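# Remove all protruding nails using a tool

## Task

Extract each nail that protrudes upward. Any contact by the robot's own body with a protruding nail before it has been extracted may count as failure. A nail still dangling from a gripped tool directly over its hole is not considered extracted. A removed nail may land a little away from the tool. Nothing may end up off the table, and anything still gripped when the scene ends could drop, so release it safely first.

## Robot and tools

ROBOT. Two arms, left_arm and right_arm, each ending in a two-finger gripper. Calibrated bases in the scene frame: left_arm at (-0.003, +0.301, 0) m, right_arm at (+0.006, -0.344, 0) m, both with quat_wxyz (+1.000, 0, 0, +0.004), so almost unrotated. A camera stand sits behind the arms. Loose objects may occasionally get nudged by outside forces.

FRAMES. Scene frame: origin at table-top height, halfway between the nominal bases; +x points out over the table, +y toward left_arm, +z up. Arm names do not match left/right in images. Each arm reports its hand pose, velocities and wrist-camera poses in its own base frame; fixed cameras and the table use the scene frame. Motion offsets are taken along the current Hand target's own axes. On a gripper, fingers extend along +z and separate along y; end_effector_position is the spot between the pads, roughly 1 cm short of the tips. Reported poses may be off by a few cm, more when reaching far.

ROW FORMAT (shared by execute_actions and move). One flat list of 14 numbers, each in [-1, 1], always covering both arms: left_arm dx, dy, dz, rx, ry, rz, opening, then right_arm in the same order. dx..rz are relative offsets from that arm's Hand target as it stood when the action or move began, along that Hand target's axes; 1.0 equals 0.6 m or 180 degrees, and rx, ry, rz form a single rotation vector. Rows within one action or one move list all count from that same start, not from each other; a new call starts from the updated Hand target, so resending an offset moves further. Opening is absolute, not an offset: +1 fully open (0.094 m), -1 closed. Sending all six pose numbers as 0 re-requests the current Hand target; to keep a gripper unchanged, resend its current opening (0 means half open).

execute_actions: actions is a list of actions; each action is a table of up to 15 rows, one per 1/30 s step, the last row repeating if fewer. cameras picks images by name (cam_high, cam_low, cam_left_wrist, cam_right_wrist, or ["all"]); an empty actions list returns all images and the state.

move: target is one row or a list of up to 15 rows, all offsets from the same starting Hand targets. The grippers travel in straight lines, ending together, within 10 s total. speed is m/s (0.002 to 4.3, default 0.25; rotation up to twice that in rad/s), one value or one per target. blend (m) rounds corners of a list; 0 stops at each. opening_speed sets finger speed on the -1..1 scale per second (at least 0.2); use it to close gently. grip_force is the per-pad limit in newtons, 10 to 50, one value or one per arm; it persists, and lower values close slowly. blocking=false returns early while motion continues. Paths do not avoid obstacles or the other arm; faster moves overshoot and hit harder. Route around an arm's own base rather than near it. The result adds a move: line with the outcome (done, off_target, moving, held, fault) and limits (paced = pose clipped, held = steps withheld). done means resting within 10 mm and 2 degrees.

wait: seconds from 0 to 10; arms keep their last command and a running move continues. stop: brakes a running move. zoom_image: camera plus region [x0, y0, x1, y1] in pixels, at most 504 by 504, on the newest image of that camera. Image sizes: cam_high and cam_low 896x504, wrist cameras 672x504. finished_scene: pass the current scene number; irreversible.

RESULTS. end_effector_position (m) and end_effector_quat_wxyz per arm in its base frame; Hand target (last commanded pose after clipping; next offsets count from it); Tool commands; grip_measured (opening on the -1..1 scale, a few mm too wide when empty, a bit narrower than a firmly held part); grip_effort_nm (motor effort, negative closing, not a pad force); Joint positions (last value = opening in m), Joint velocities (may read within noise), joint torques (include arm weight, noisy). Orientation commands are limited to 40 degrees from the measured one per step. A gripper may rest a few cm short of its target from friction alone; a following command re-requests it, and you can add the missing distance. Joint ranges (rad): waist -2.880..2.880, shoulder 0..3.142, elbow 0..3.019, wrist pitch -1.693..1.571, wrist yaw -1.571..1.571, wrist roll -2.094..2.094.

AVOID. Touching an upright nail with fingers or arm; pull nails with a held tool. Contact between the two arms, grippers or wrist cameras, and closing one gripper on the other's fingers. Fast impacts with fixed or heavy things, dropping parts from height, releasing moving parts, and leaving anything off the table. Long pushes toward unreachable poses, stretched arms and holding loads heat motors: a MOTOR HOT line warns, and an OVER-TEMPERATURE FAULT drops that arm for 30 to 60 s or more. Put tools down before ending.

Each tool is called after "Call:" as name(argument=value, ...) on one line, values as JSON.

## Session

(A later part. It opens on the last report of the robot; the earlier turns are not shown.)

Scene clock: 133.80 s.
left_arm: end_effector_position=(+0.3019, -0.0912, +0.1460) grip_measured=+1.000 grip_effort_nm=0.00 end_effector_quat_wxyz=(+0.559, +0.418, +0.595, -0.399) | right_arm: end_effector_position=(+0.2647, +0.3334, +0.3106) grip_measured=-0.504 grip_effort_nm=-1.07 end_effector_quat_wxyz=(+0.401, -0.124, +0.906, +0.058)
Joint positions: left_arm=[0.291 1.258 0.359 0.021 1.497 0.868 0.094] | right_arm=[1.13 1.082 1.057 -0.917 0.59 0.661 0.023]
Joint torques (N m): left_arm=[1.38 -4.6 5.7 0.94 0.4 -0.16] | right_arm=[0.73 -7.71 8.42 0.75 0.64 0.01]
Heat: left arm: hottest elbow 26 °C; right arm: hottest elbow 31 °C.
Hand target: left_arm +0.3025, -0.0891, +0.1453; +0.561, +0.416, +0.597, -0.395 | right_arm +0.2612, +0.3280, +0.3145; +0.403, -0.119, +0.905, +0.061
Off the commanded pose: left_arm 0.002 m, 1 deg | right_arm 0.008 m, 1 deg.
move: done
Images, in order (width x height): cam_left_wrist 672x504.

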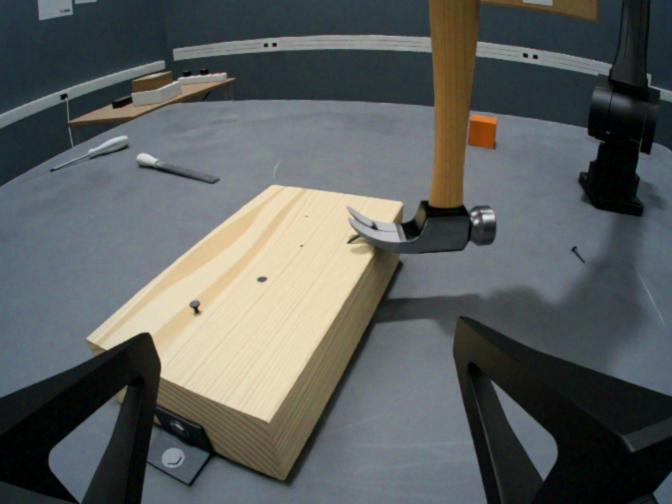

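Call:
move(target=[[0,0,0,0,0,0,1,-0.037,0,-0.034,0,0,0,-1],[0,0,0,0,0,0,1,0.01,-0.03,-0.095,0,0,0,-1],[0,0,0,0,0,0,1,-0.03,-0.08,-0.06,0,0.22,0,-1]], speed=0.12, blend=0.01, cameras=["cam_left_wrist","cam_right_wrist"])

Scene clock: 138.50 s.
left_arm: end_effector_position=(+0.3019, -0.0912, +0.1460) grip_measured=+1.000 grip_effort_nm=0.00 end_effector_quat_wxyz=(+0.559, +0.418, +0.595, -0.399) | right_arm: end_effector_position=(+0.2513, +0.2700, +0.3214) grip_measured=-0.504 grip_effort_nm=-1.07 end_effector_quat_wxyz=(+0.055, -0.129, +0.990, -0.002)
Joint positions: left_arm=[0.291 1.258 0.359 0.021 1.497 0.868 0.094] | right_arm=[0.859 1.262 1.41 -1.64 0.076 0.597 0.023]
Joint torques (N m): left_arm=[1.38 -4.6 5.68 0.94 0.4 -0.16] | right_arm=[-0.67 -9 13.83 -0.34 0.02 -0.36]
Heat: left arm: hottest elbow 26 °C; right arm: hottest elbow 32 °C.
Hand target: left_arm +0.3025, -0.0891, +0.1453; +0.561, +0.416, +0.597, -0.395 | right_arm +0.2597, +0.2774, +0.3514; +0.072, -0.133, +0.988, +0.017
Off the commanded pose: left_arm 0.002 m, 1 deg | right_arm 0.032 m, 3 deg.
move: off_target (right_arm)
Images, in order (width x height): cam_left_wrist 672x504, cam_right_wrist 672x504.

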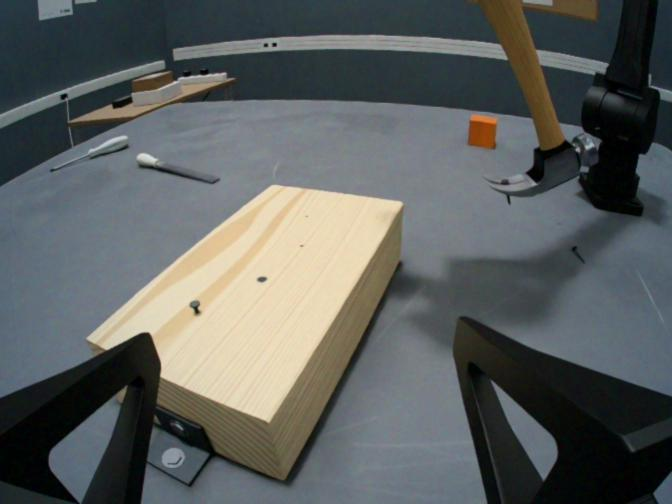

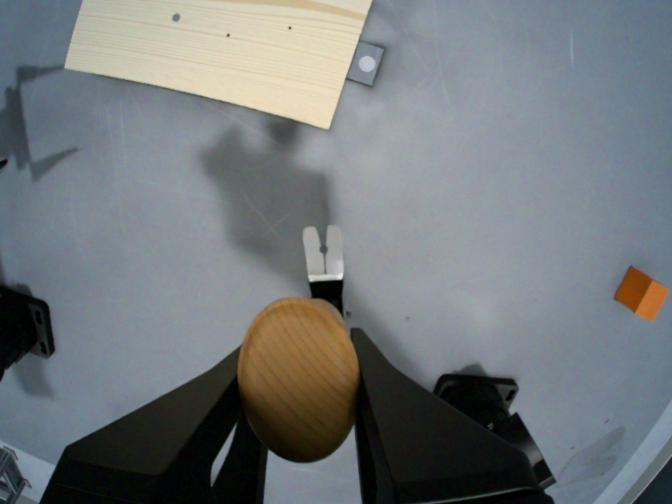

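Call:
move(target=[[0,0,0,0,0,0,1,0,0,0.13,0,0,0,-1],[0,0,0,0,0,0,1,0,0,0.175,0,0,0,-1],[0,0,0,0,0,0,1,0.12,0,0.185,0,0,0,-1],[0,0,0,0,0,0,1,0.12,0,0.07,0,0,0,-1]], speed=0.1, blend=0.005, cameras=["cam_left_wrist","cam_right_wrist"])

Call:
zoom_image(camera="cam_left_wrist", region=[440, 120, 670, 300])

Scene clock: 142.03 s.
left_arm: end_effector_position=(+0.3019, -0.0912, +0.1460) grip_measured=+1.000 grip_effort_nm=0.00 end_effector_quat_wxyz=(+0.559, +0.418, +0.595, -0.399) | right_arm: end_effector_position=(+0.1915, +0.2482, +0.2635) grip_measured=-0.504 grip_effort_nm=-1.07 end_effector_quat_wxyz=(+0.047, -0.137, +0.989, -0.011)
Joint positions: left_arm=[0.291 1.258 0.359 0.021 1.497 0.868 0.094] | right_arm=[0.962 1.125 1.149 -1.548 0.084 0.685 0.023]
Joint torques (N m): left_arm=[1.32 -4.66 5.7 0.91 0.41 -0.16] | right_arm=[1.44 -7.88 13.87 -0.21 0.17 0.05]
Heat: left arm: hottest elbow 26 °C; right arm: hottest elbow 33 °C.
Hand target: left_arm +0.3025, -0.0891, +0.1453; +0.561, +0.416, +0.597, -0.395 | right_arm +0.1969, +0.2608, +0.2992; +0.072, -0.133, +0.988, +0.017
Off the commanded pose: left_arm 0.002 m, 1 deg | right_arm 0.038 m, 4 deg.
move: off_target (right_arm)
Images, in order (width x height): cam_left_wrist 672x504, cam_right_wrist 672x504.

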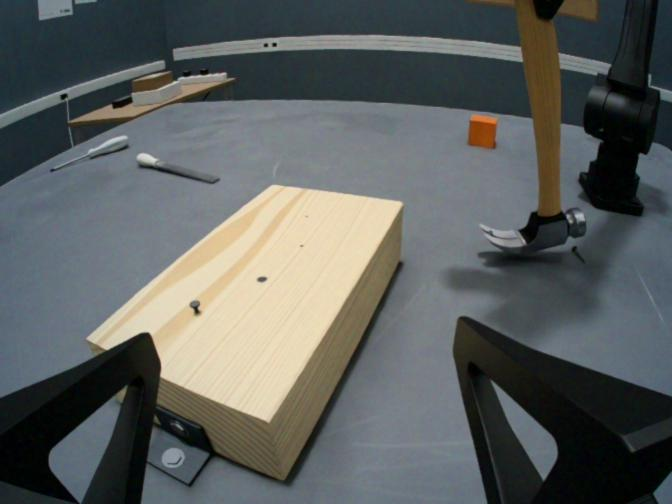

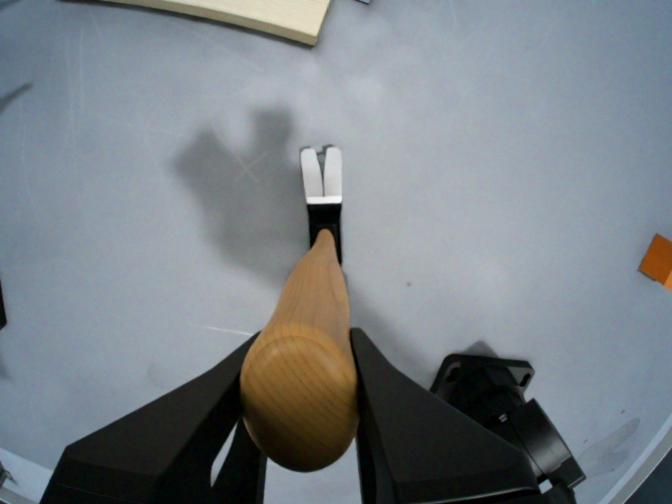

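Scaled by 2.191 from the camera's 672x504 image, which has a finer 960x720 frame.

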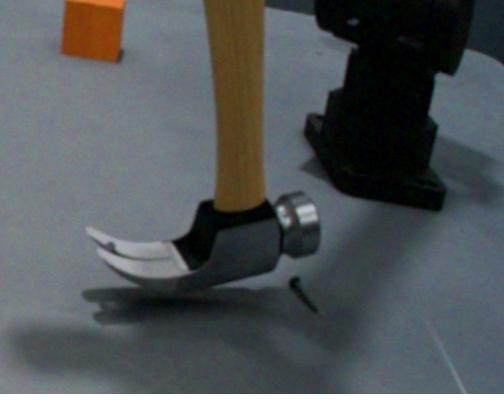

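Call:
zoom_image(camera="cam_right_wrist", region=[270, 110, 380, 210])

Call:
zoom_image(camera="cam_left_wrist", region=[470, 200, 600, 290])

Scaled by 4.582 from the camera's 672x504 image, which has a finer 960x720 frame.

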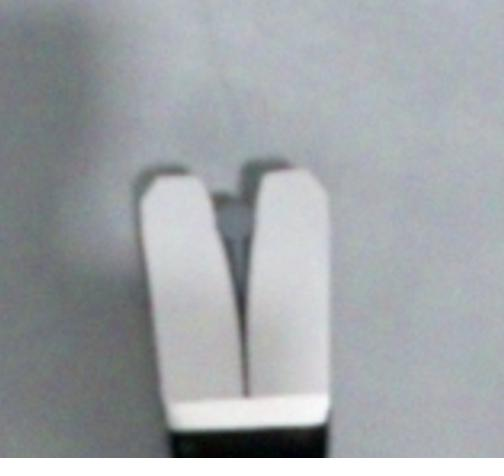

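Scaled by 3.877 from the camera's 672x504 image, which has a finer 960x720 frame.

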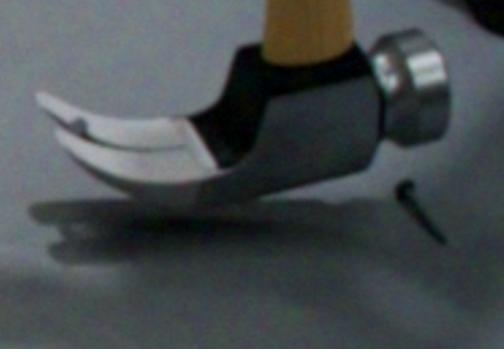

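Call:
move(target=[0,0,0,0,0,0,1,0,0,-0.06,0,0,0,-1], speed=0.1, cameras=["cam_left_wrist"])

Call:
zoom_image(camera="cam_left_wrist", region=[440, 150, 640, 300])

Scene clock: 143.43 s.
left_arm: end_effector_position=(+0.3019, -0.0912, +0.1460) grip_measured=+1.000 grip_effort_nm=0.00 end_effector_quat_wxyz=(+0.559, +0.418, +0.595, -0.399) | right_arm: end_effector_position=(+0.1877, +0.2484, +0.3000) grip_measured=-0.504 grip_effort_nm=-1.07 end_effector_quat_wxyz=(+0.047, -0.137, +0.989, -0.010)
Joint positions: left_arm=[0.291 1.258 0.359 0.021 1.497 0.868 0.094] | right_arm=[0.972 1.125 1.244 -1.642 0.084 0.695 0.023]
Joint torques (N m): left_arm=[1.38 -4.6 5.67 0.94 0.41 -0.16] | right_arm=[1.08 -7.88 13.81 -0.35 0.21 0]
Heat: left arm: hottest elbow 26 °C; right arm: hottest elbow 33 °C.
Hand target: left_arm +0.3025, -0.0891, +0.1453; +0.561, +0.416, +0.597, -0.395 | right_arm +0.1919, +0.2589, +0.3348; +0.072, -0.132, +0.988, +0.017
Off the commanded pose: left_arm 0.002 m, 1 deg | right_arm 0.037 m, 4 deg.
move: off_target (right_arm)
Images, in order (width x height): cam_left_wrist 672x504.

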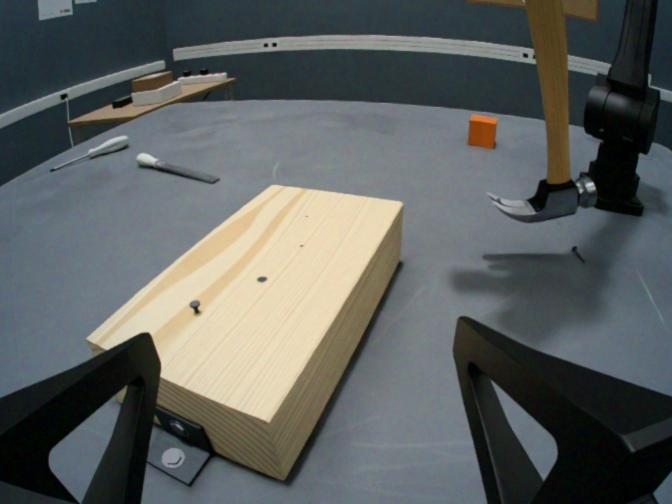

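Scaled by 2.520 from the camera's 672x504 image, which has a finer 960x720 frame.

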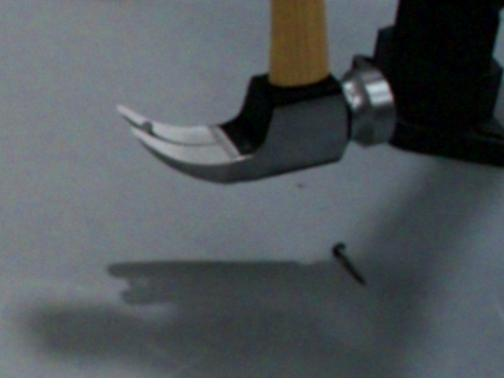

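Call:
move(target=[0,0,-0.167,0,0,0,1,0,0,0,0,0,0,-1], speed=0.15, cameras=["cam_left_wrist","cam_high"])

Scene clock: 145.77 s.
left_arm: end_effector_position=(+0.2704, +0.0010, +0.1495) grip_measured=+1.000 grip_effort_nm=0.00 end_effector_quat_wxyz=(+0.643, +0.296, +0.638, -0.303) | right_arm: end_effector_position=(+0.1877, +0.2484, +0.3000) grip_measured=-0.504 grip_effort_nm=-1.07 end_effector_quat_wxyz=(+0.047, -0.137, +0.989, -0.010)
Joint positions: left_arm=[0.705 1.127 0.244 -0.032 1.584 0.911 0.094] | right_arm=[0.972 1.125 1.244 -1.642 0.084 0.695 0.023]
Joint torques (N m): left_arm=[1.79 -3.31 5.61 1.16 0.68 -0.25] | right_arm=[0.97 -7.88 13.75 -0.36 0.23 0.07]
Heat: left arm: hottest elbow 26 °C; right arm: hottest elbow 33 °C.
Hand target: left_arm +0.2685, +0.0050, +0.1512; +0.561, +0.416, +0.597, -0.395 | right_arm +0.1919, +0.2589, +0.3348; +0.072, -0.133, +0.988, +0.017
Off the commanded pose: left_arm 0.005 m, 20 deg | right_arm 0.037 m, 4 deg.
joint sent to its limit (left arm) — joint 5 (wrist yaw), upper limit. The joint targets are off in orientation, not in position.
move: off_target (left_arm, right_arm)
Images, in order (width x height): cam_high 896x504, cam_left_wrist 672x504.

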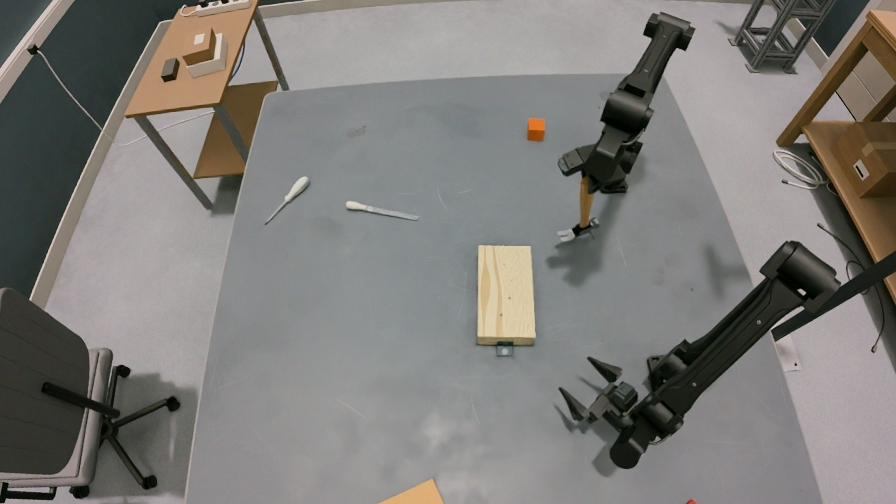

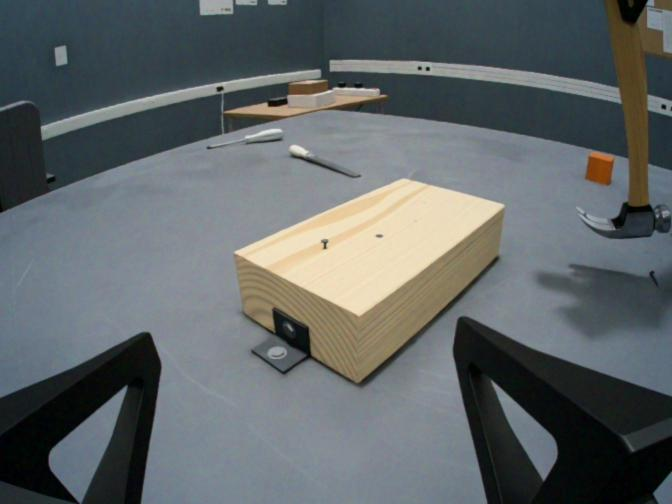

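Call:
move(target=[[0,0,0,0,0,0,1,-0.1,0.03,0.06,0,0,0,-1],[0,0,0,0,0,0,1,-0.24,0.03,0.115,0,0.025,0,-1],[0,0,0,0,0,0,1,-0.35,0.03,0.125,0,0.025,0,-1]], speed=0.12, blend=0.01, cameras=["cam_left_wrist","cam_right_wrist"])

Call:
zoom_image(camera="cam_left_wrist", region=[420, 150, 670, 330])

Scene clock: 148.77 s.
left_arm: end_effector_position=(+0.2708, +0.0014, +0.1500) grip_measured=+1.000 grip_effort_nm=-0.01 end_effector_quat_wxyz=(+0.643, +0.296, +0.638, -0.303) | right_arm: end_effector_position=(+0.3593, +0.3256, +0.2468) grip_measured=-0.504 grip_effort_nm=-1.07 end_effector_quat_wxyz=(-0.030, -0.131, +0.991, -0.016)
Joint positions: left_arm=[0.705 1.127 0.239 0.006 1.584 0.877 0.094] | right_arm=[0.734 1.65 1.628 -1.615 -0.008 0.472 0.023]
Joint torques (N m): left_arm=[1.79 -3.14 5.5 1.16 0.67 -0.25] | right_arm=[-0.79 -15.68 16.1 0.79 1.18 -0.45]
Heat: left arm: hottest elbow 26 °C; right arm: hottest elbow 34 °C.
Hand target: left_arm +0.2685, +0.0050, +0.1511; +0.561, +0.416, +0.597, -0.395 | right_arm +0.3979, +0.3348, +0.2919; +0.034, -0.133, +0.990, +0.011
Off the commanded pose: left_arm 0.004 m, 20 deg | right_arm 0.060 m, 8 deg.
joint sent to its limit (left arm) — joint 5 (wrist yaw), upper limit. The joint targets are off in orientation, not in position.
move: off_target (left_arm, right_arm)
Images, in order (width x height): cam_left_wrist 672x504, cam_right_wrist 672x504.

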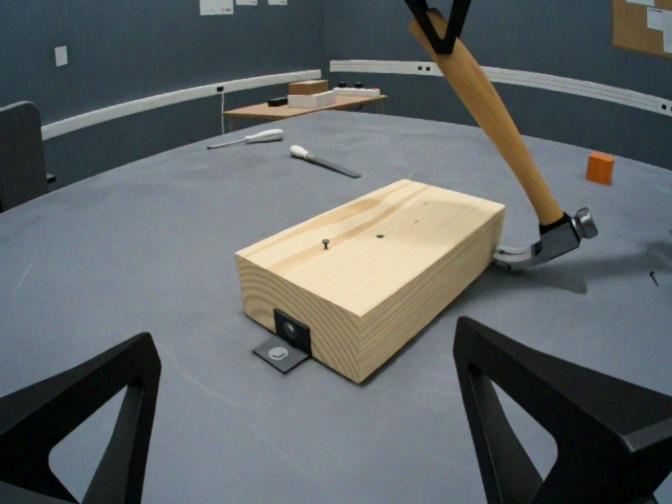

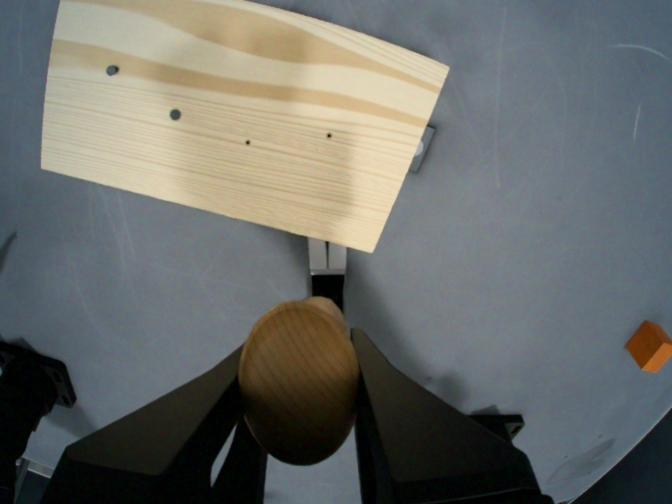

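Scaled by 2.016 from the camera's 672x504 image, which has a finer 960x720 frame.

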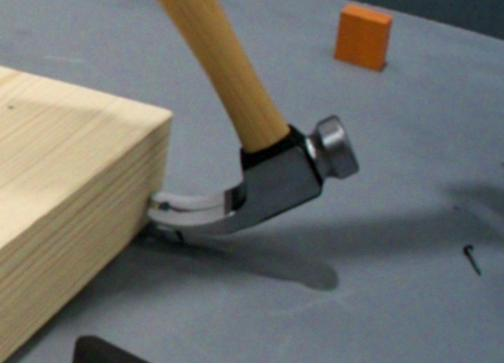

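Call:
move(target=[[0,0,0,0,0,0,1,-0.08,0,0.02,0,0,0,-1],[0,0,0,0,0,0,1,-0.15,0,0.09,0,0,0,-1],[0,0,0,0,0,0,1,-0.0,0,0.1,0,0,0,-1]], speed=0.12, blend=0.01, cameras=["cam_left_wrist","cam_right_wrist"])

Call:
zoom_image(camera="cam_left_wrist", region=[420, 150, 670, 330])

Scene clock: 151.37 s.
left_arm: end_effector_position=(+0.2708, +0.0015, +0.1501) grip_measured=+1.000 grip_effort_nm=0.00 end_effector_quat_wxyz=(+0.643, +0.296, +0.638, -0.302) | right_arm: end_effector_position=(+0.4021, +0.3383, +0.2102) grip_measured=-0.504 grip_effort_nm=-1.07 end_effector_quat_wxyz=(+0.011, -0.136, +0.991, +0.000)
Joint positions: left_arm=[0.705 1.127 0.235 0.036 1.584 0.852 0.094] | right_arm=[0.704 1.708 1.608 -1.452 0.012 0.43 0.023]
Joint torques (N m): left_arm=[1.85 -3.08 5.49 1.29 0.65 -0.23] | right_arm=[0.67 -18.49 7.99 0.46 0.32 -0.03]
Heat: left arm: hottest elbow 26 °C; right arm: hottest elbow 34 °C.
Hand target: left_arm +0.2684, +0.0050, +0.1511; +0.561, +0.416, +0.597, -0.395 | right_arm +0.4018, +0.3368, +0.2319; +0.034, -0.133, +0.990, +0.012
Off the commanded pose: left_arm 0.004 m, 20 deg | right_arm 0.022 m, 3 deg.
joint sent to its limit (left arm) — joint 5 (wrist yaw), upper limit. The joint targets are off in orientation, not in position.
move: off_target (left_arm, right_arm)
Images, in order (width x height): cam_left_wrist 672x504, cam_right_wrist 672x504.

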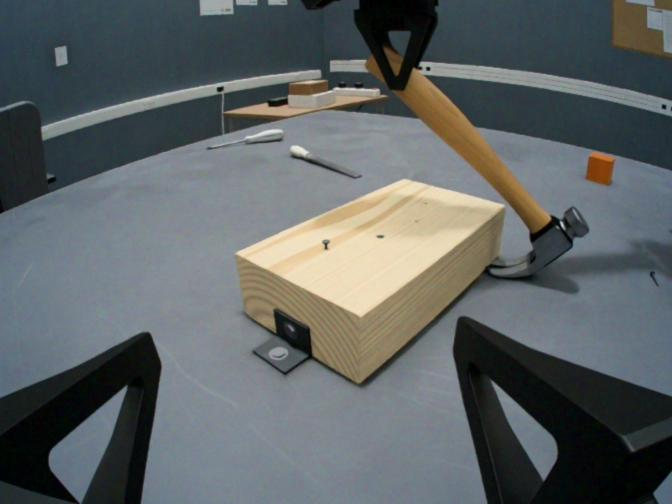

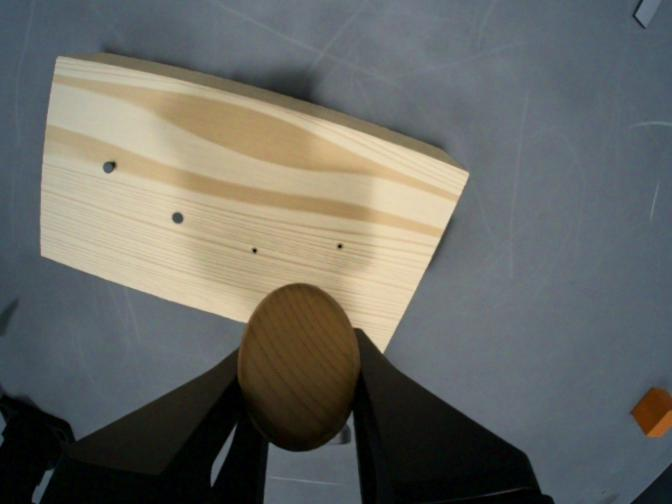

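Scaled by 2.016 from the camera's 672x504 image, which has a finer 960x720 frame.

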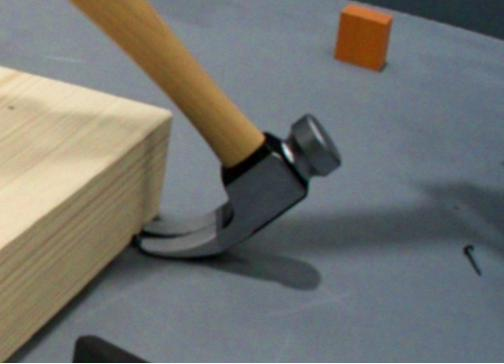

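Call:
move(target=[[0,0,0,0,0,0,1,0.14,0,0.0,0,0,0,-1],[0,0,0,0,0,0,1,0.16,0,-0.14,0,0,0,-1]], speed=0.1, blend=0.01, cameras=["cam_left_wrist","cam_right_wrist"])

Call:
zoom_image(camera="cam_left_wrist", region=[420, 150, 670, 330])

Scene clock: 154.00 s.
left_arm: end_effector_position=(+0.2708, +0.0015, +0.1502) grip_measured=+1.000 grip_effort_nm=0.00 end_effector_quat_wxyz=(+0.643, +0.297, +0.638, -0.302) | right_arm: end_effector_position=(+0.2987, +0.2998, +0.2632) grip_measured=-0.504 grip_effort_nm=-1.07 end_effector_quat_wxyz=(-0.004, -0.137, +0.990, -0.017)
Joint positions: left_arm=[0.705 1.127 0.23 0.063 1.584 0.829 0.094] | right_arm=[0.797 1.462 1.453 -1.59 0.022 0.523 0.023]
Joint torques (N m): left_arm=[1.85 -3.08 5.46 1.28 0.64 -0.24] | right_arm=[1.14 -14.39 13.75 -0.5 0.16 0]
Heat: left arm: hottest elbow 26 °C; right arm: hottest elbow 34 °C.
Hand target: left_arm +0.2685, +0.0050, +0.1511; +0.561, +0.416, +0.597, -0.395 | right_arm +0.3040, +0.3087, +0.3092; +0.034, -0.133, +0.990, +0.012
Off the commanded pose: left_arm 0.004 m, 20 deg | right_arm 0.047 m, 5 deg.
joint sent to its limit (left arm) — joint 5 (wrist yaw), upper limit. The joint targets are off in orientation, not in position.
move: off_target (left_arm, right_arm)
Images, in order (width x height): cam_left_wrist 672x504, cam_right_wrist 672x504.

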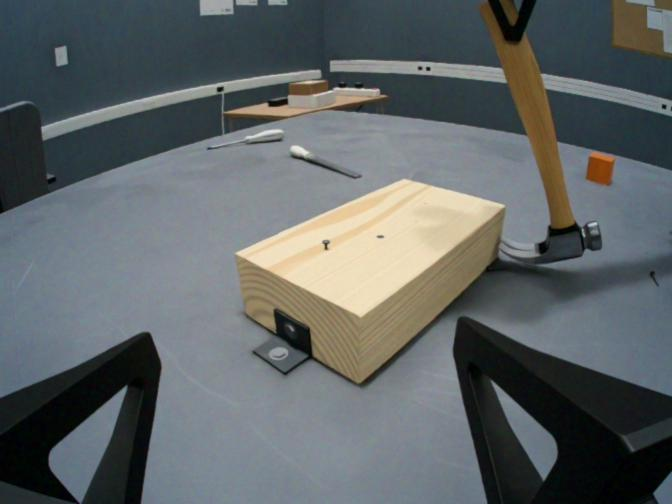

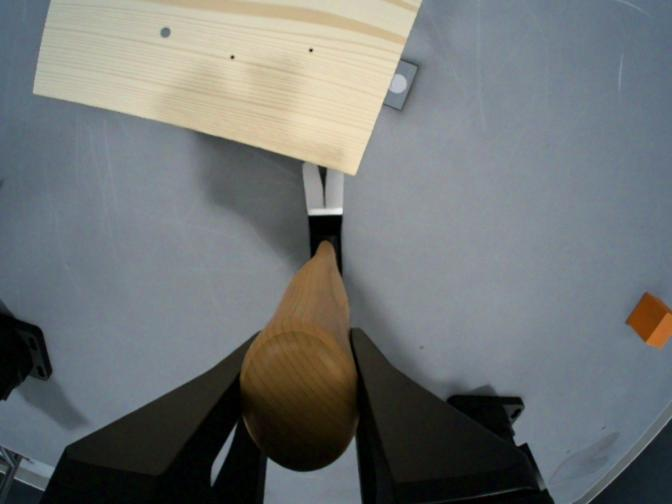

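Scaled by 2.016 from the camera's 672x504 image, which has a finer 960x720 frame.

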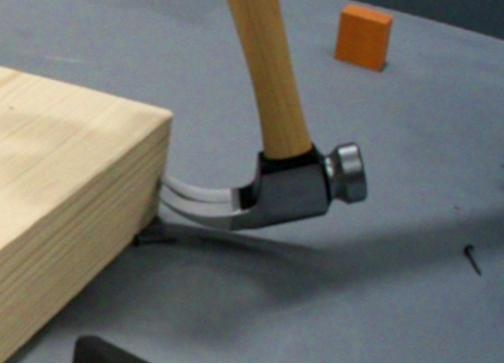

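Call:
move(target=[[0,0,0,0,0,0,1,0.03,0.0,0,0,0,0,-1],[0,0,0,0,0,0,1,0.03,0.08,0.04,0,0,0,-1],[0,0,0,0,0,0,1,-0.12,0.08,0.05,0,0,0,-1],[0,0,0,0,0,0,1,-0.23,0.08,0.09,0,0.0,0,-1],[0,0,0,0,0,0,1,-0.31,0.08,0.13,0,0.0,0,-1]], speed=0.12, blend=0.01, cameras=["cam_left_wrist","cam_right_wrist"])

Scene clock: 157.37 s.
left_arm: end_effector_position=(+0.2709, +0.0015, +0.1504) grip_measured=+1.000 grip_effort_nm=0.00 end_effector_quat_wxyz=(+0.643, +0.297, +0.638, -0.302) | right_arm: end_effector_position=(+0.4314, +0.3974, +0.2022) grip_measured=-0.504 grip_effort_nm=-1.07 end_effector_quat_wxyz=(-0.029, -0.130, +0.991, -0.019)
Joint positions: left_arm=[0.705 1.127 0.226 0.093 1.584 0.805 0.094] | right_arm=[0.745 1.941 1.916 -1.616 -0.002 0.484 0.023]
Joint torques (N m): left_arm=[1.9 -2.9 5.46 1.18 0.63 -0.26] | right_arm=[-2.02 -19.72 16.16 1.13 1.01 -0.55]
Heat: left arm: hottest elbow 26 °C; right arm: hottest elbow 35 °C.
Hand target: left_arm +0.2685, +0.0050, +0.1511; +0.561, +0.416, +0.597, -0.395 | right_arm +0.4753, +0.4064, +0.2448; +0.033, -0.133, +0.990, +0.012
Off the commanded pose: left_arm 0.004 m, 20 deg | right_arm 0.062 m, 8 deg.
joint sent to its limit (left arm) — joint 5 (wrist yaw), upper limit. The joint targets are off in orientation, not in position.
move: off_target (left_arm, right_arm); blend cut to 0.0078 m at target 1
Images, in order (width x height): cam_left_wrist 672x504, cam_right_wrist 672x504.

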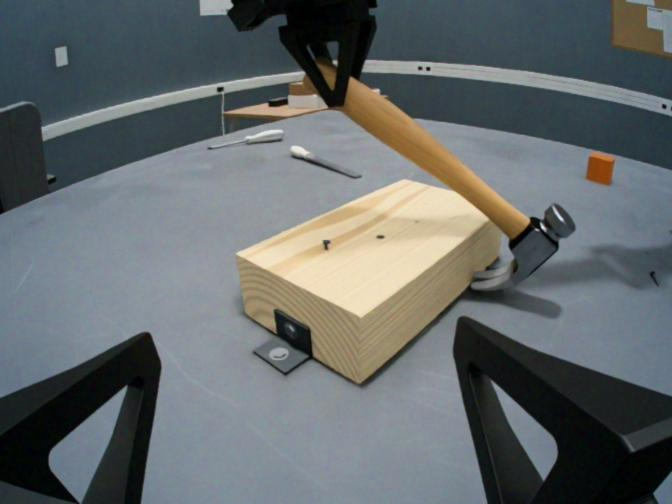

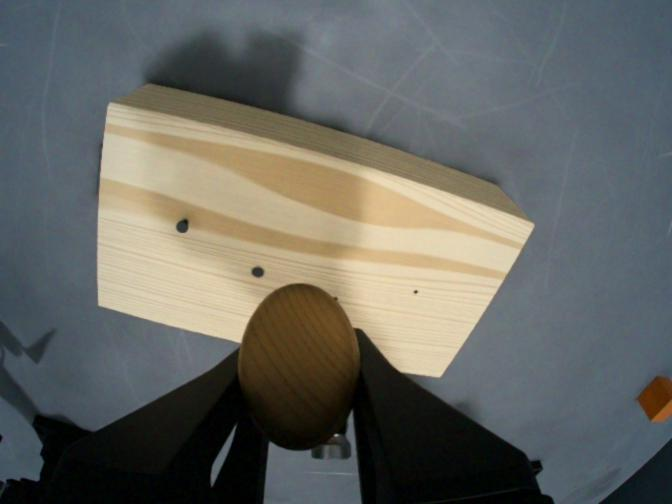

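Call:
move(target=[[0,0,0,0,0,0,1,0.13,0,-0.02,0,0,0,-1],[0,0,0,0,0,0,1,0.14,0,-0.2,0,0,0,-1],[0,0,0,0,0,0,1,0.12,0.125,-0.2,0,0,0,-1]], speed=0.1, blend=0.01, cameras=["cam_left_wrist","cam_right_wrist"])

Scene clock: 160.87 s.
left_arm: end_effector_position=(+0.2708, +0.0014, +0.1505) grip_measured=+1.000 grip_effort_nm=0.00 end_effector_quat_wxyz=(+0.643, +0.298, +0.638, -0.302) | right_arm: end_effector_position=(+0.3721, +0.4467, +0.3275) grip_measured=-0.504 grip_effort_nm=-1.07 end_effector_quat_wxyz=(+0.057, -0.142, +0.988, +0.032)
Joint positions: left_arm=[0.705 1.127 0.222 0.12 1.584 0.783 0.094] | right_arm=[0.886 1.814 2.057 -1.686 0.03 0.599 0.023]
Joint torques (N m): left_arm=[1.79 -2.84 5.49 1.25 0.61 -0.25] | right_arm=[0.44 -18.26 14.01 0.27 0.13 0.02]
Heat: left arm: hottest elbow 26 °C; right arm: hottest elbow 36 °C.
Hand target: left_arm +0.2685, +0.0050, +0.1512; +0.561, +0.416, +0.597, -0.395 | right_arm +0.3786, +0.4560, +0.3607; +0.034, -0.133, +0.990, +0.012
Off the commanded pose: left_arm 0.004 m, 20 deg | right_arm 0.035 m, 4 deg.
joint sent to its limit (left arm) — joint 5 (wrist yaw), upper limit. The joint targets are off in orientation, not in position.
joint sent to its limit (right arm) — joint 4 (wrist pitch), lower limit. The joint targets are off in orientation, not in position.
move: off_target (left_arm, right_arm)
Images, in order (width x height): cam_left_wrist 672x504, cam_right_wrist 672x504.

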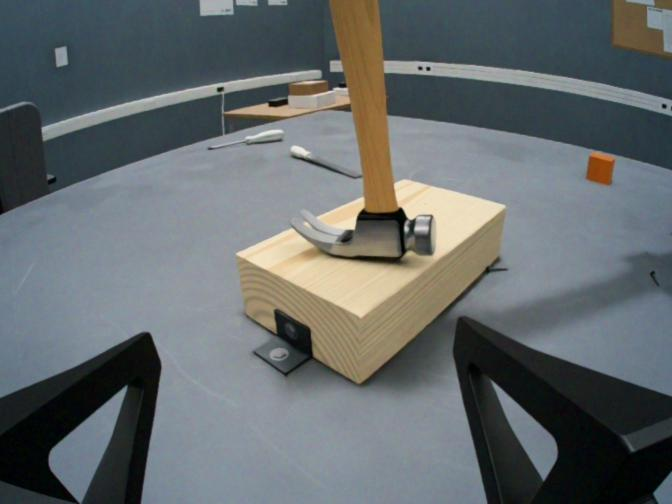

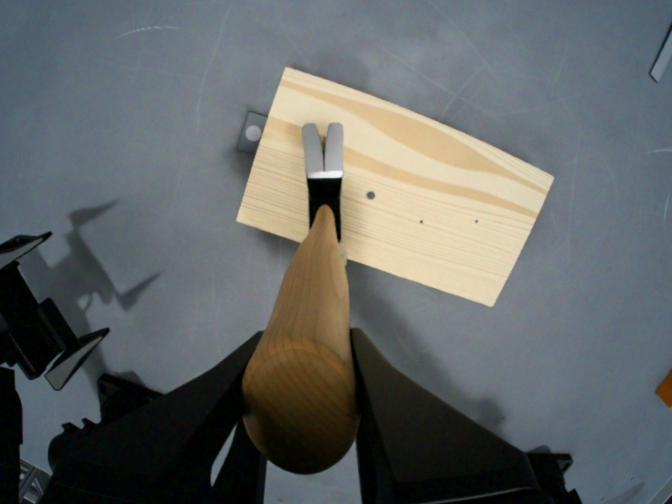

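Call:
move(target=[[0,0,0,0,0,0,1,0.0,0,-0.09,0,0,0,-1],[0,0,0,0,0,0,1,0.2,0.0,-0.09,0,0.0,0,-1],[0,0,0,0,0,0,1,0.22,0.0,0.1,0,0,0,-1]], speed=0.12, cameras=["cam_left_wrist","cam_right_wrist"])

Scene clock: 165.53 s.
left_arm: end_effector_position=(+0.2708, +0.0014, +0.1508) grip_measured=+1.000 grip_effort_nm=0.00 end_effector_quat_wxyz=(+0.643, +0.298, +0.638, -0.302) | right_arm: end_effector_position=(+0.2576, +0.4180, +0.2865) grip_measured=-0.504 grip_effort_nm=-1.07 end_effector_quat_wxyz=(+0.028, -0.136, +0.990, +0.002)
Joint positions: left_arm=[0.705 1.127 0.218 0.148 1.584 0.76 0.094] | right_arm=[1.034 1.599 1.67 -1.603 0.041 0.76 0.023]
Joint torques (N m): left_arm=[1.9 -2.67 5.44 1.29 0.6 -0.22] | right_arm=[1.49 -14.8 8.47 0.76 0.07 0.01]
Heat: left arm: hottest elbow 26 °C; right arm: hottest elbow 36 °C.
Hand target: left_arm +0.2684, +0.0050, +0.1511; +0.561, +0.416, +0.597, -0.395 | right_arm +0.2553, +0.4233, +0.2916; +0.034, -0.133, +0.990, +0.012
Off the commanded pose: left_arm 0.004 m, 20 deg | right_arm 0.008 m, 1 deg.
joint sent to its limit (left arm) — joint 5 (wrist yaw), upper limit. The joint targets are off in orientation, not in position.
move: off_target (left_arm)
Images, in order (width x height): cam_left_wrist 672x504, cam_right_wrist 672x504.

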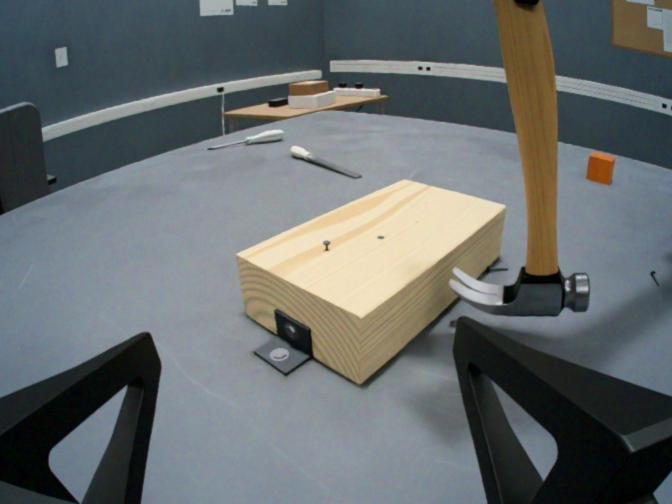

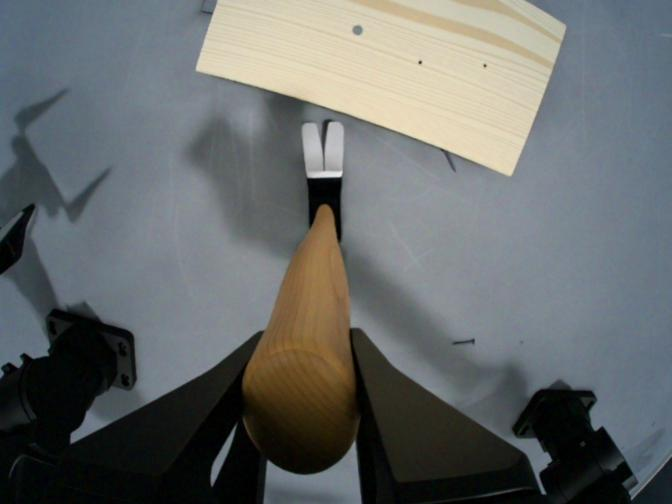

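Call:
move(target=[[0,0,0,0,0,0,1,-0.04,0,0.03,0,0,0,-1],[0,0,0,0,0,0,1,-0.16,0,0.03,0,0,0,-1],[0,0,0,0,0,0,1,-0.27,0,0.07,0,0.0,0,-1],[0,0,0,0,0,0,1,-0.36,0,0.12,0,0.0,0,-1]], speed=0.12, blend=0.01, cameras=["cam_left_wrist","cam_right_wrist"])

Scene clock: 168.53 s.
left_arm: end_effector_position=(+0.2703, +0.0010, +0.1504) grip_measured=+1.000 grip_effort_nm=0.00 end_effector_quat_wxyz=(+0.643, +0.298, +0.638, -0.302) | right_arm: end_effector_position=(+0.4294, +0.4771, +0.2010) grip_measured=-0.504 grip_effort_nm=-1.07 end_effector_quat_wxyz=(-0.015, -0.132, +0.991, -0.015)
Joint positions: left_arm=[0.705 1.127 0.214 0.161 1.584 0.75 0.094] | right_arm=[0.84 2.1 2.167 -1.681 0.004 0.575 0.023]
Joint torques (N m): left_arm=[1.73 -2.61 5.57 1.31 0.6 -0.25] | right_arm=[-1.96 -20.89 15.12 1.03 1 -0.51]
Heat: left arm: hottest elbow 26 °C; right arm: hottest elbow 36 °C.
Hand target: left_arm +0.2685, +0.0050, +0.1512; +0.561, +0.416, +0.597, -0.395 | right_arm +0.4678, +0.4823, +0.2347; +0.034, -0.133, +0.990, +0.011
Off the commanded pose: left_arm 0.004 m, 20 deg | right_arm 0.051 m, 6 deg.
joint sent to its limit (left arm) — joint 5 (wrist yaw), upper limit. The joint targets are off in orientation, not in position.
move: off_target (left_arm, right_arm)
Images, in order (width x height): cam_left_wrist 672x504, cam_right_wrist 672x504.

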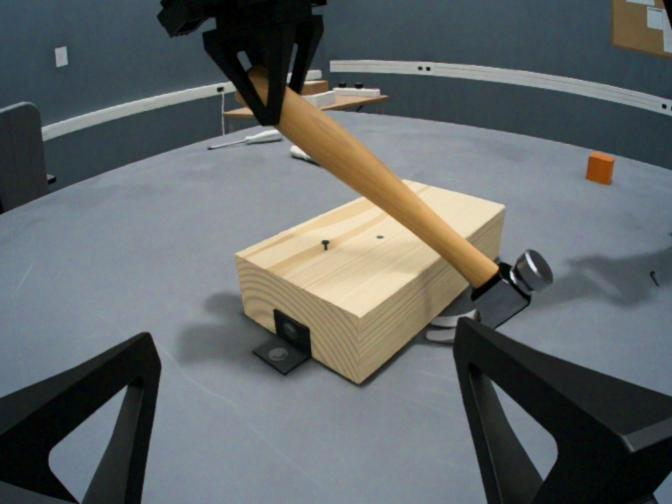

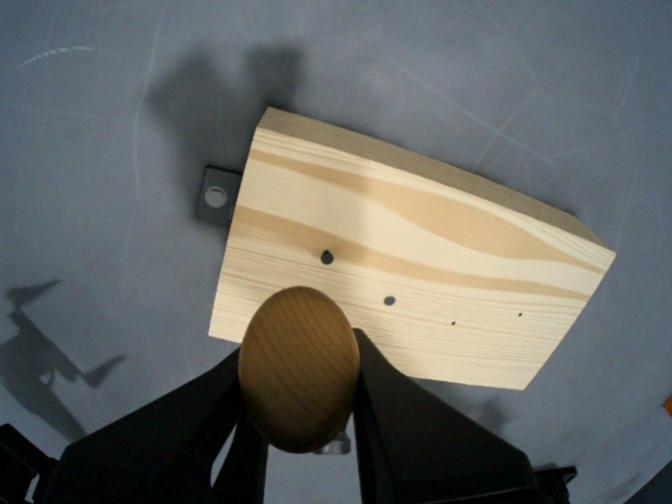

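Call:
move(target=[[0,0,0,0,0,0,1,0.13,0,-0.02,0,0,0,-1],[0,0,0,0,0,0,1,0.14,0,-0.18,0,0,0,-1]], speed=0.08, blend=0.01, cameras=["cam_left_wrist","cam_right_wrist"])

Scene clock: 171.37 s.
left_arm: end_effector_position=(+0.2707, +0.0014, +0.1510) grip_measured=+1.000 grip_effort_nm=0.00 end_effector_quat_wxyz=(+0.643, +0.298, +0.637, -0.301) | right_arm: end_effector_position=(+0.3752, +0.4523, +0.2763) grip_measured=-0.504 grip_effort_nm=-1.07 end_effector_quat_wxyz=(+0.020, -0.139, +0.990, +0.001)
Joint positions: left_arm=[0.705 1.127 0.214 0.174 1.584 0.739 0.094] | right_arm=[0.887 1.881 2.022 -1.682 0.026 0.608 0.023]
Joint torques (N m): left_arm=[1.85 -2.61 5.46 1.25 0.59 -0.25] | right_arm=[0.62 -22.3 14.02 -0.16 0.27 -0.02]
Heat: left arm: hottest elbow 26 °C; right arm: hottest elbow 36 °C.
Hand target: left_arm +0.2685, +0.0050, +0.1512; +0.561, +0.416, +0.597, -0.395 | right_arm +0.3800, +0.4568, +0.3368; +0.034, -0.133, +0.990, +0.012
Off the commanded pose: left_arm 0.004 m, 20 deg | right_arm 0.061 m, 2 deg.
joint sent to its limit (left arm) — joint 5 (wrist yaw), upper limit. The joint targets are off in orientation, not in position.
joint sent to its limit (right arm) — joint 4 (wrist pitch), lower limit. The joint targets are off in position and orientation.
move: off_target (left_arm, right_arm)
Images, in order (width x height): cam_left_wrist 672x504, cam_right_wrist 672x504.

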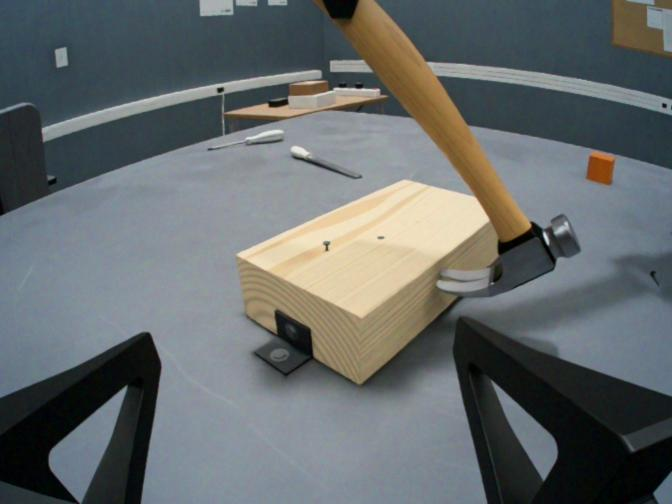

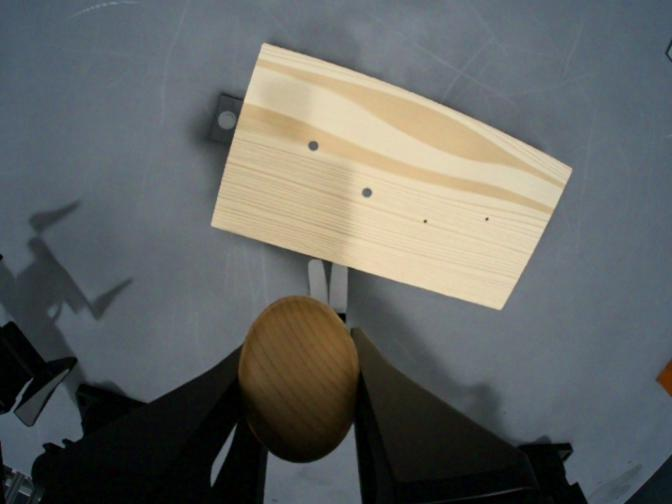

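Call:
move(target=[[0,0,0,0,0,0,1,0.04,0,0.03,0,0,0,-1],[0,0,0,0,0,0,1,0.05,0,-0.02,0,0,0,-1]], speed=0.06, cameras=["cam_left_wrist","cam_right_wrist"])

Scene clock: 173.67 s.
left_arm: end_effector_position=(+0.2710, +0.0016, +0.1514) grip_measured=+1.000 grip_effort_nm=0.00 end_effector_quat_wxyz=(+0.644, +0.299, +0.637, -0.301) | right_arm: end_effector_position=(+0.3598, +0.4520, +0.3106) grip_measured=-0.504 grip_effort_nm=-1.07 end_effector_quat_wxyz=(+0.045, -0.137, +0.989, +0.019)
Joint positions: left_arm=[0.705 1.127 0.214 0.181 1.584 0.733 0.094] | right_arm=[0.91 1.82 2.022 -1.682 0.036 0.632 0.023]
Joint torques (N m): left_arm=[1.79 -2.49 5.38 1.32 0.58 -0.23] | right_arm=[1.08 -21.54 9.42 -0.05 -0.01 0.05]
Heat: left arm: hottest elbow 25 °C; right arm: hottest elbow 36 °C.
Hand target: left_arm +0.2685, +0.0050, +0.1512; +0.561, +0.416, +0.597, -0.395 | right_arm +0.3503, +0.4486, +0.3465; +0.033, -0.133, +0.990, +0.011
Off the commanded pose: left_arm 0.004 m, 20 deg | right_arm 0.037 m, 2 deg.
joint sent to its limit (left arm) — joint 5 (wrist yaw), upper limit. The joint targets are off in orientation, not in position.
joint sent to its limit (right arm) — joint 4 (wrist pitch), lower limit. The joint targets are off in orientation, not in position.
move: off_target (left_arm, right_arm)
Images, in order (width x height): cam_left_wrist 672x504, cam_right_wrist 672x504.

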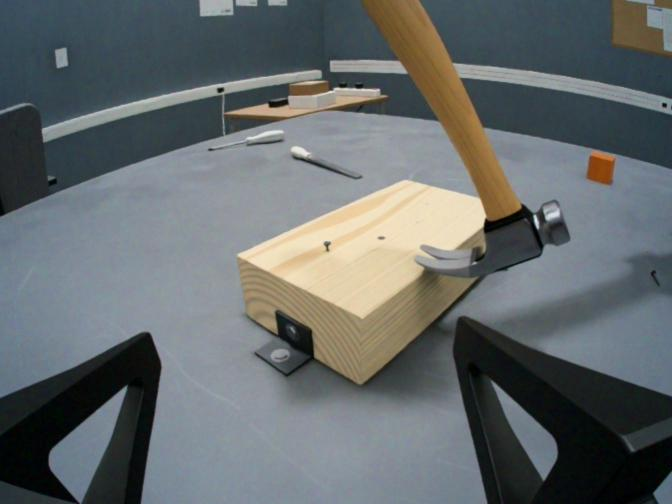

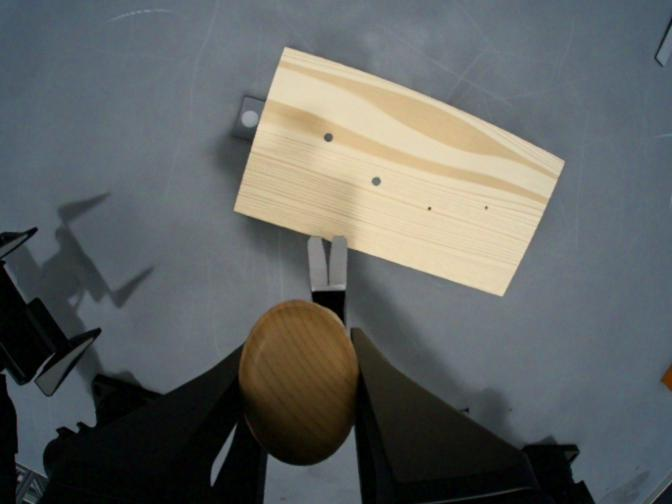

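Call:
move(target=[0,0,0,0,0,0,1,-0.09,0,0.025,0,0,0,-1], speed=0.06, cameras=["cam_left_wrist","cam_right_wrist"])

Call:
zoom_image(camera="cam_left_wrist", region=[270, 160, 510, 340])

Scene clock: 175.37 s.
left_arm: end_effector_position=(+0.2712, +0.0017, +0.1516) grip_measured=+1.000 grip_effort_nm=0.00 end_effector_quat_wxyz=(+0.644, +0.299, +0.637, -0.300) | right_arm: end_effector_position=(+0.3938, +0.4556, +0.3074) grip_measured=-0.504 grip_effort_nm=-1.07 end_effector_quat_wxyz=(+0.051, -0.130, +0.990, +0.024)
Joint positions: left_arm=[0.705 1.127 0.214 0.185 1.584 0.73 0.094] | right_arm=[0.869 1.883 2.105 -1.685 0.034 0.606 0.023]
Joint torques (N m): left_arm=[1.9 -2.43 5.35 1.35 0.58 -0.23] | right_arm=[0.44 -18.43 13.65 -0.03 -0.07 -0.3]
Heat: left arm: hottest elbow 25 °C; right arm: hottest elbow 36 °C.
Hand target: left_arm +0.2685, +0.0050, +0.1512; +0.561, +0.416, +0.597, -0.395 | right_arm +0.4034, +0.4632, +0.3352; +0.033, -0.133, +0.990, +0.011
Off the commanded pose: left_arm 0.004 m, 20 deg | right_arm 0.030 m, 3 deg.
joint sent to its limit (left arm) — joint 5 (wrist yaw), upper limit. The joint targets are off in orientation, not in position.
joint sent to its limit (right arm) — joint 4 (wrist pitch), lower limit. The joint targets are off in orientation, not in position.
move: off_target (left_arm, right_arm)
Images, in order (width x height): cam_left_wrist 672x504, cam_right_wrist 672x504.

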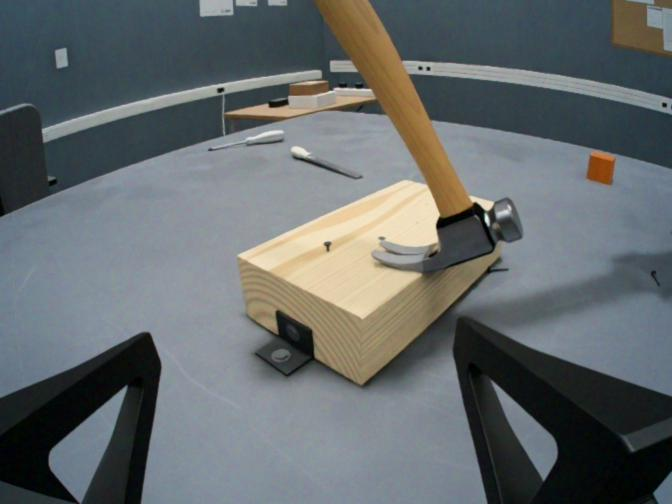

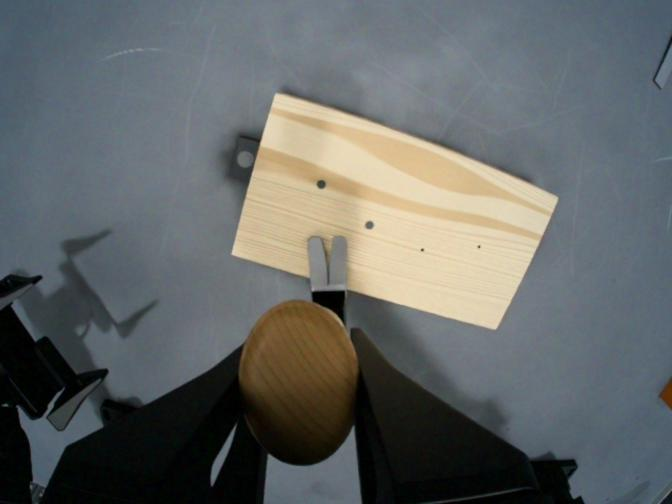

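Scaled by 2.100 from the camera's 672x504 image, which has a finer 960x720 frame.

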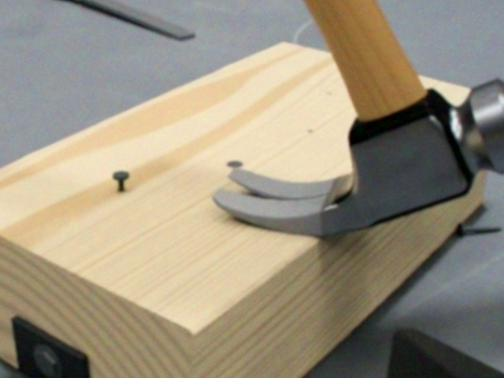

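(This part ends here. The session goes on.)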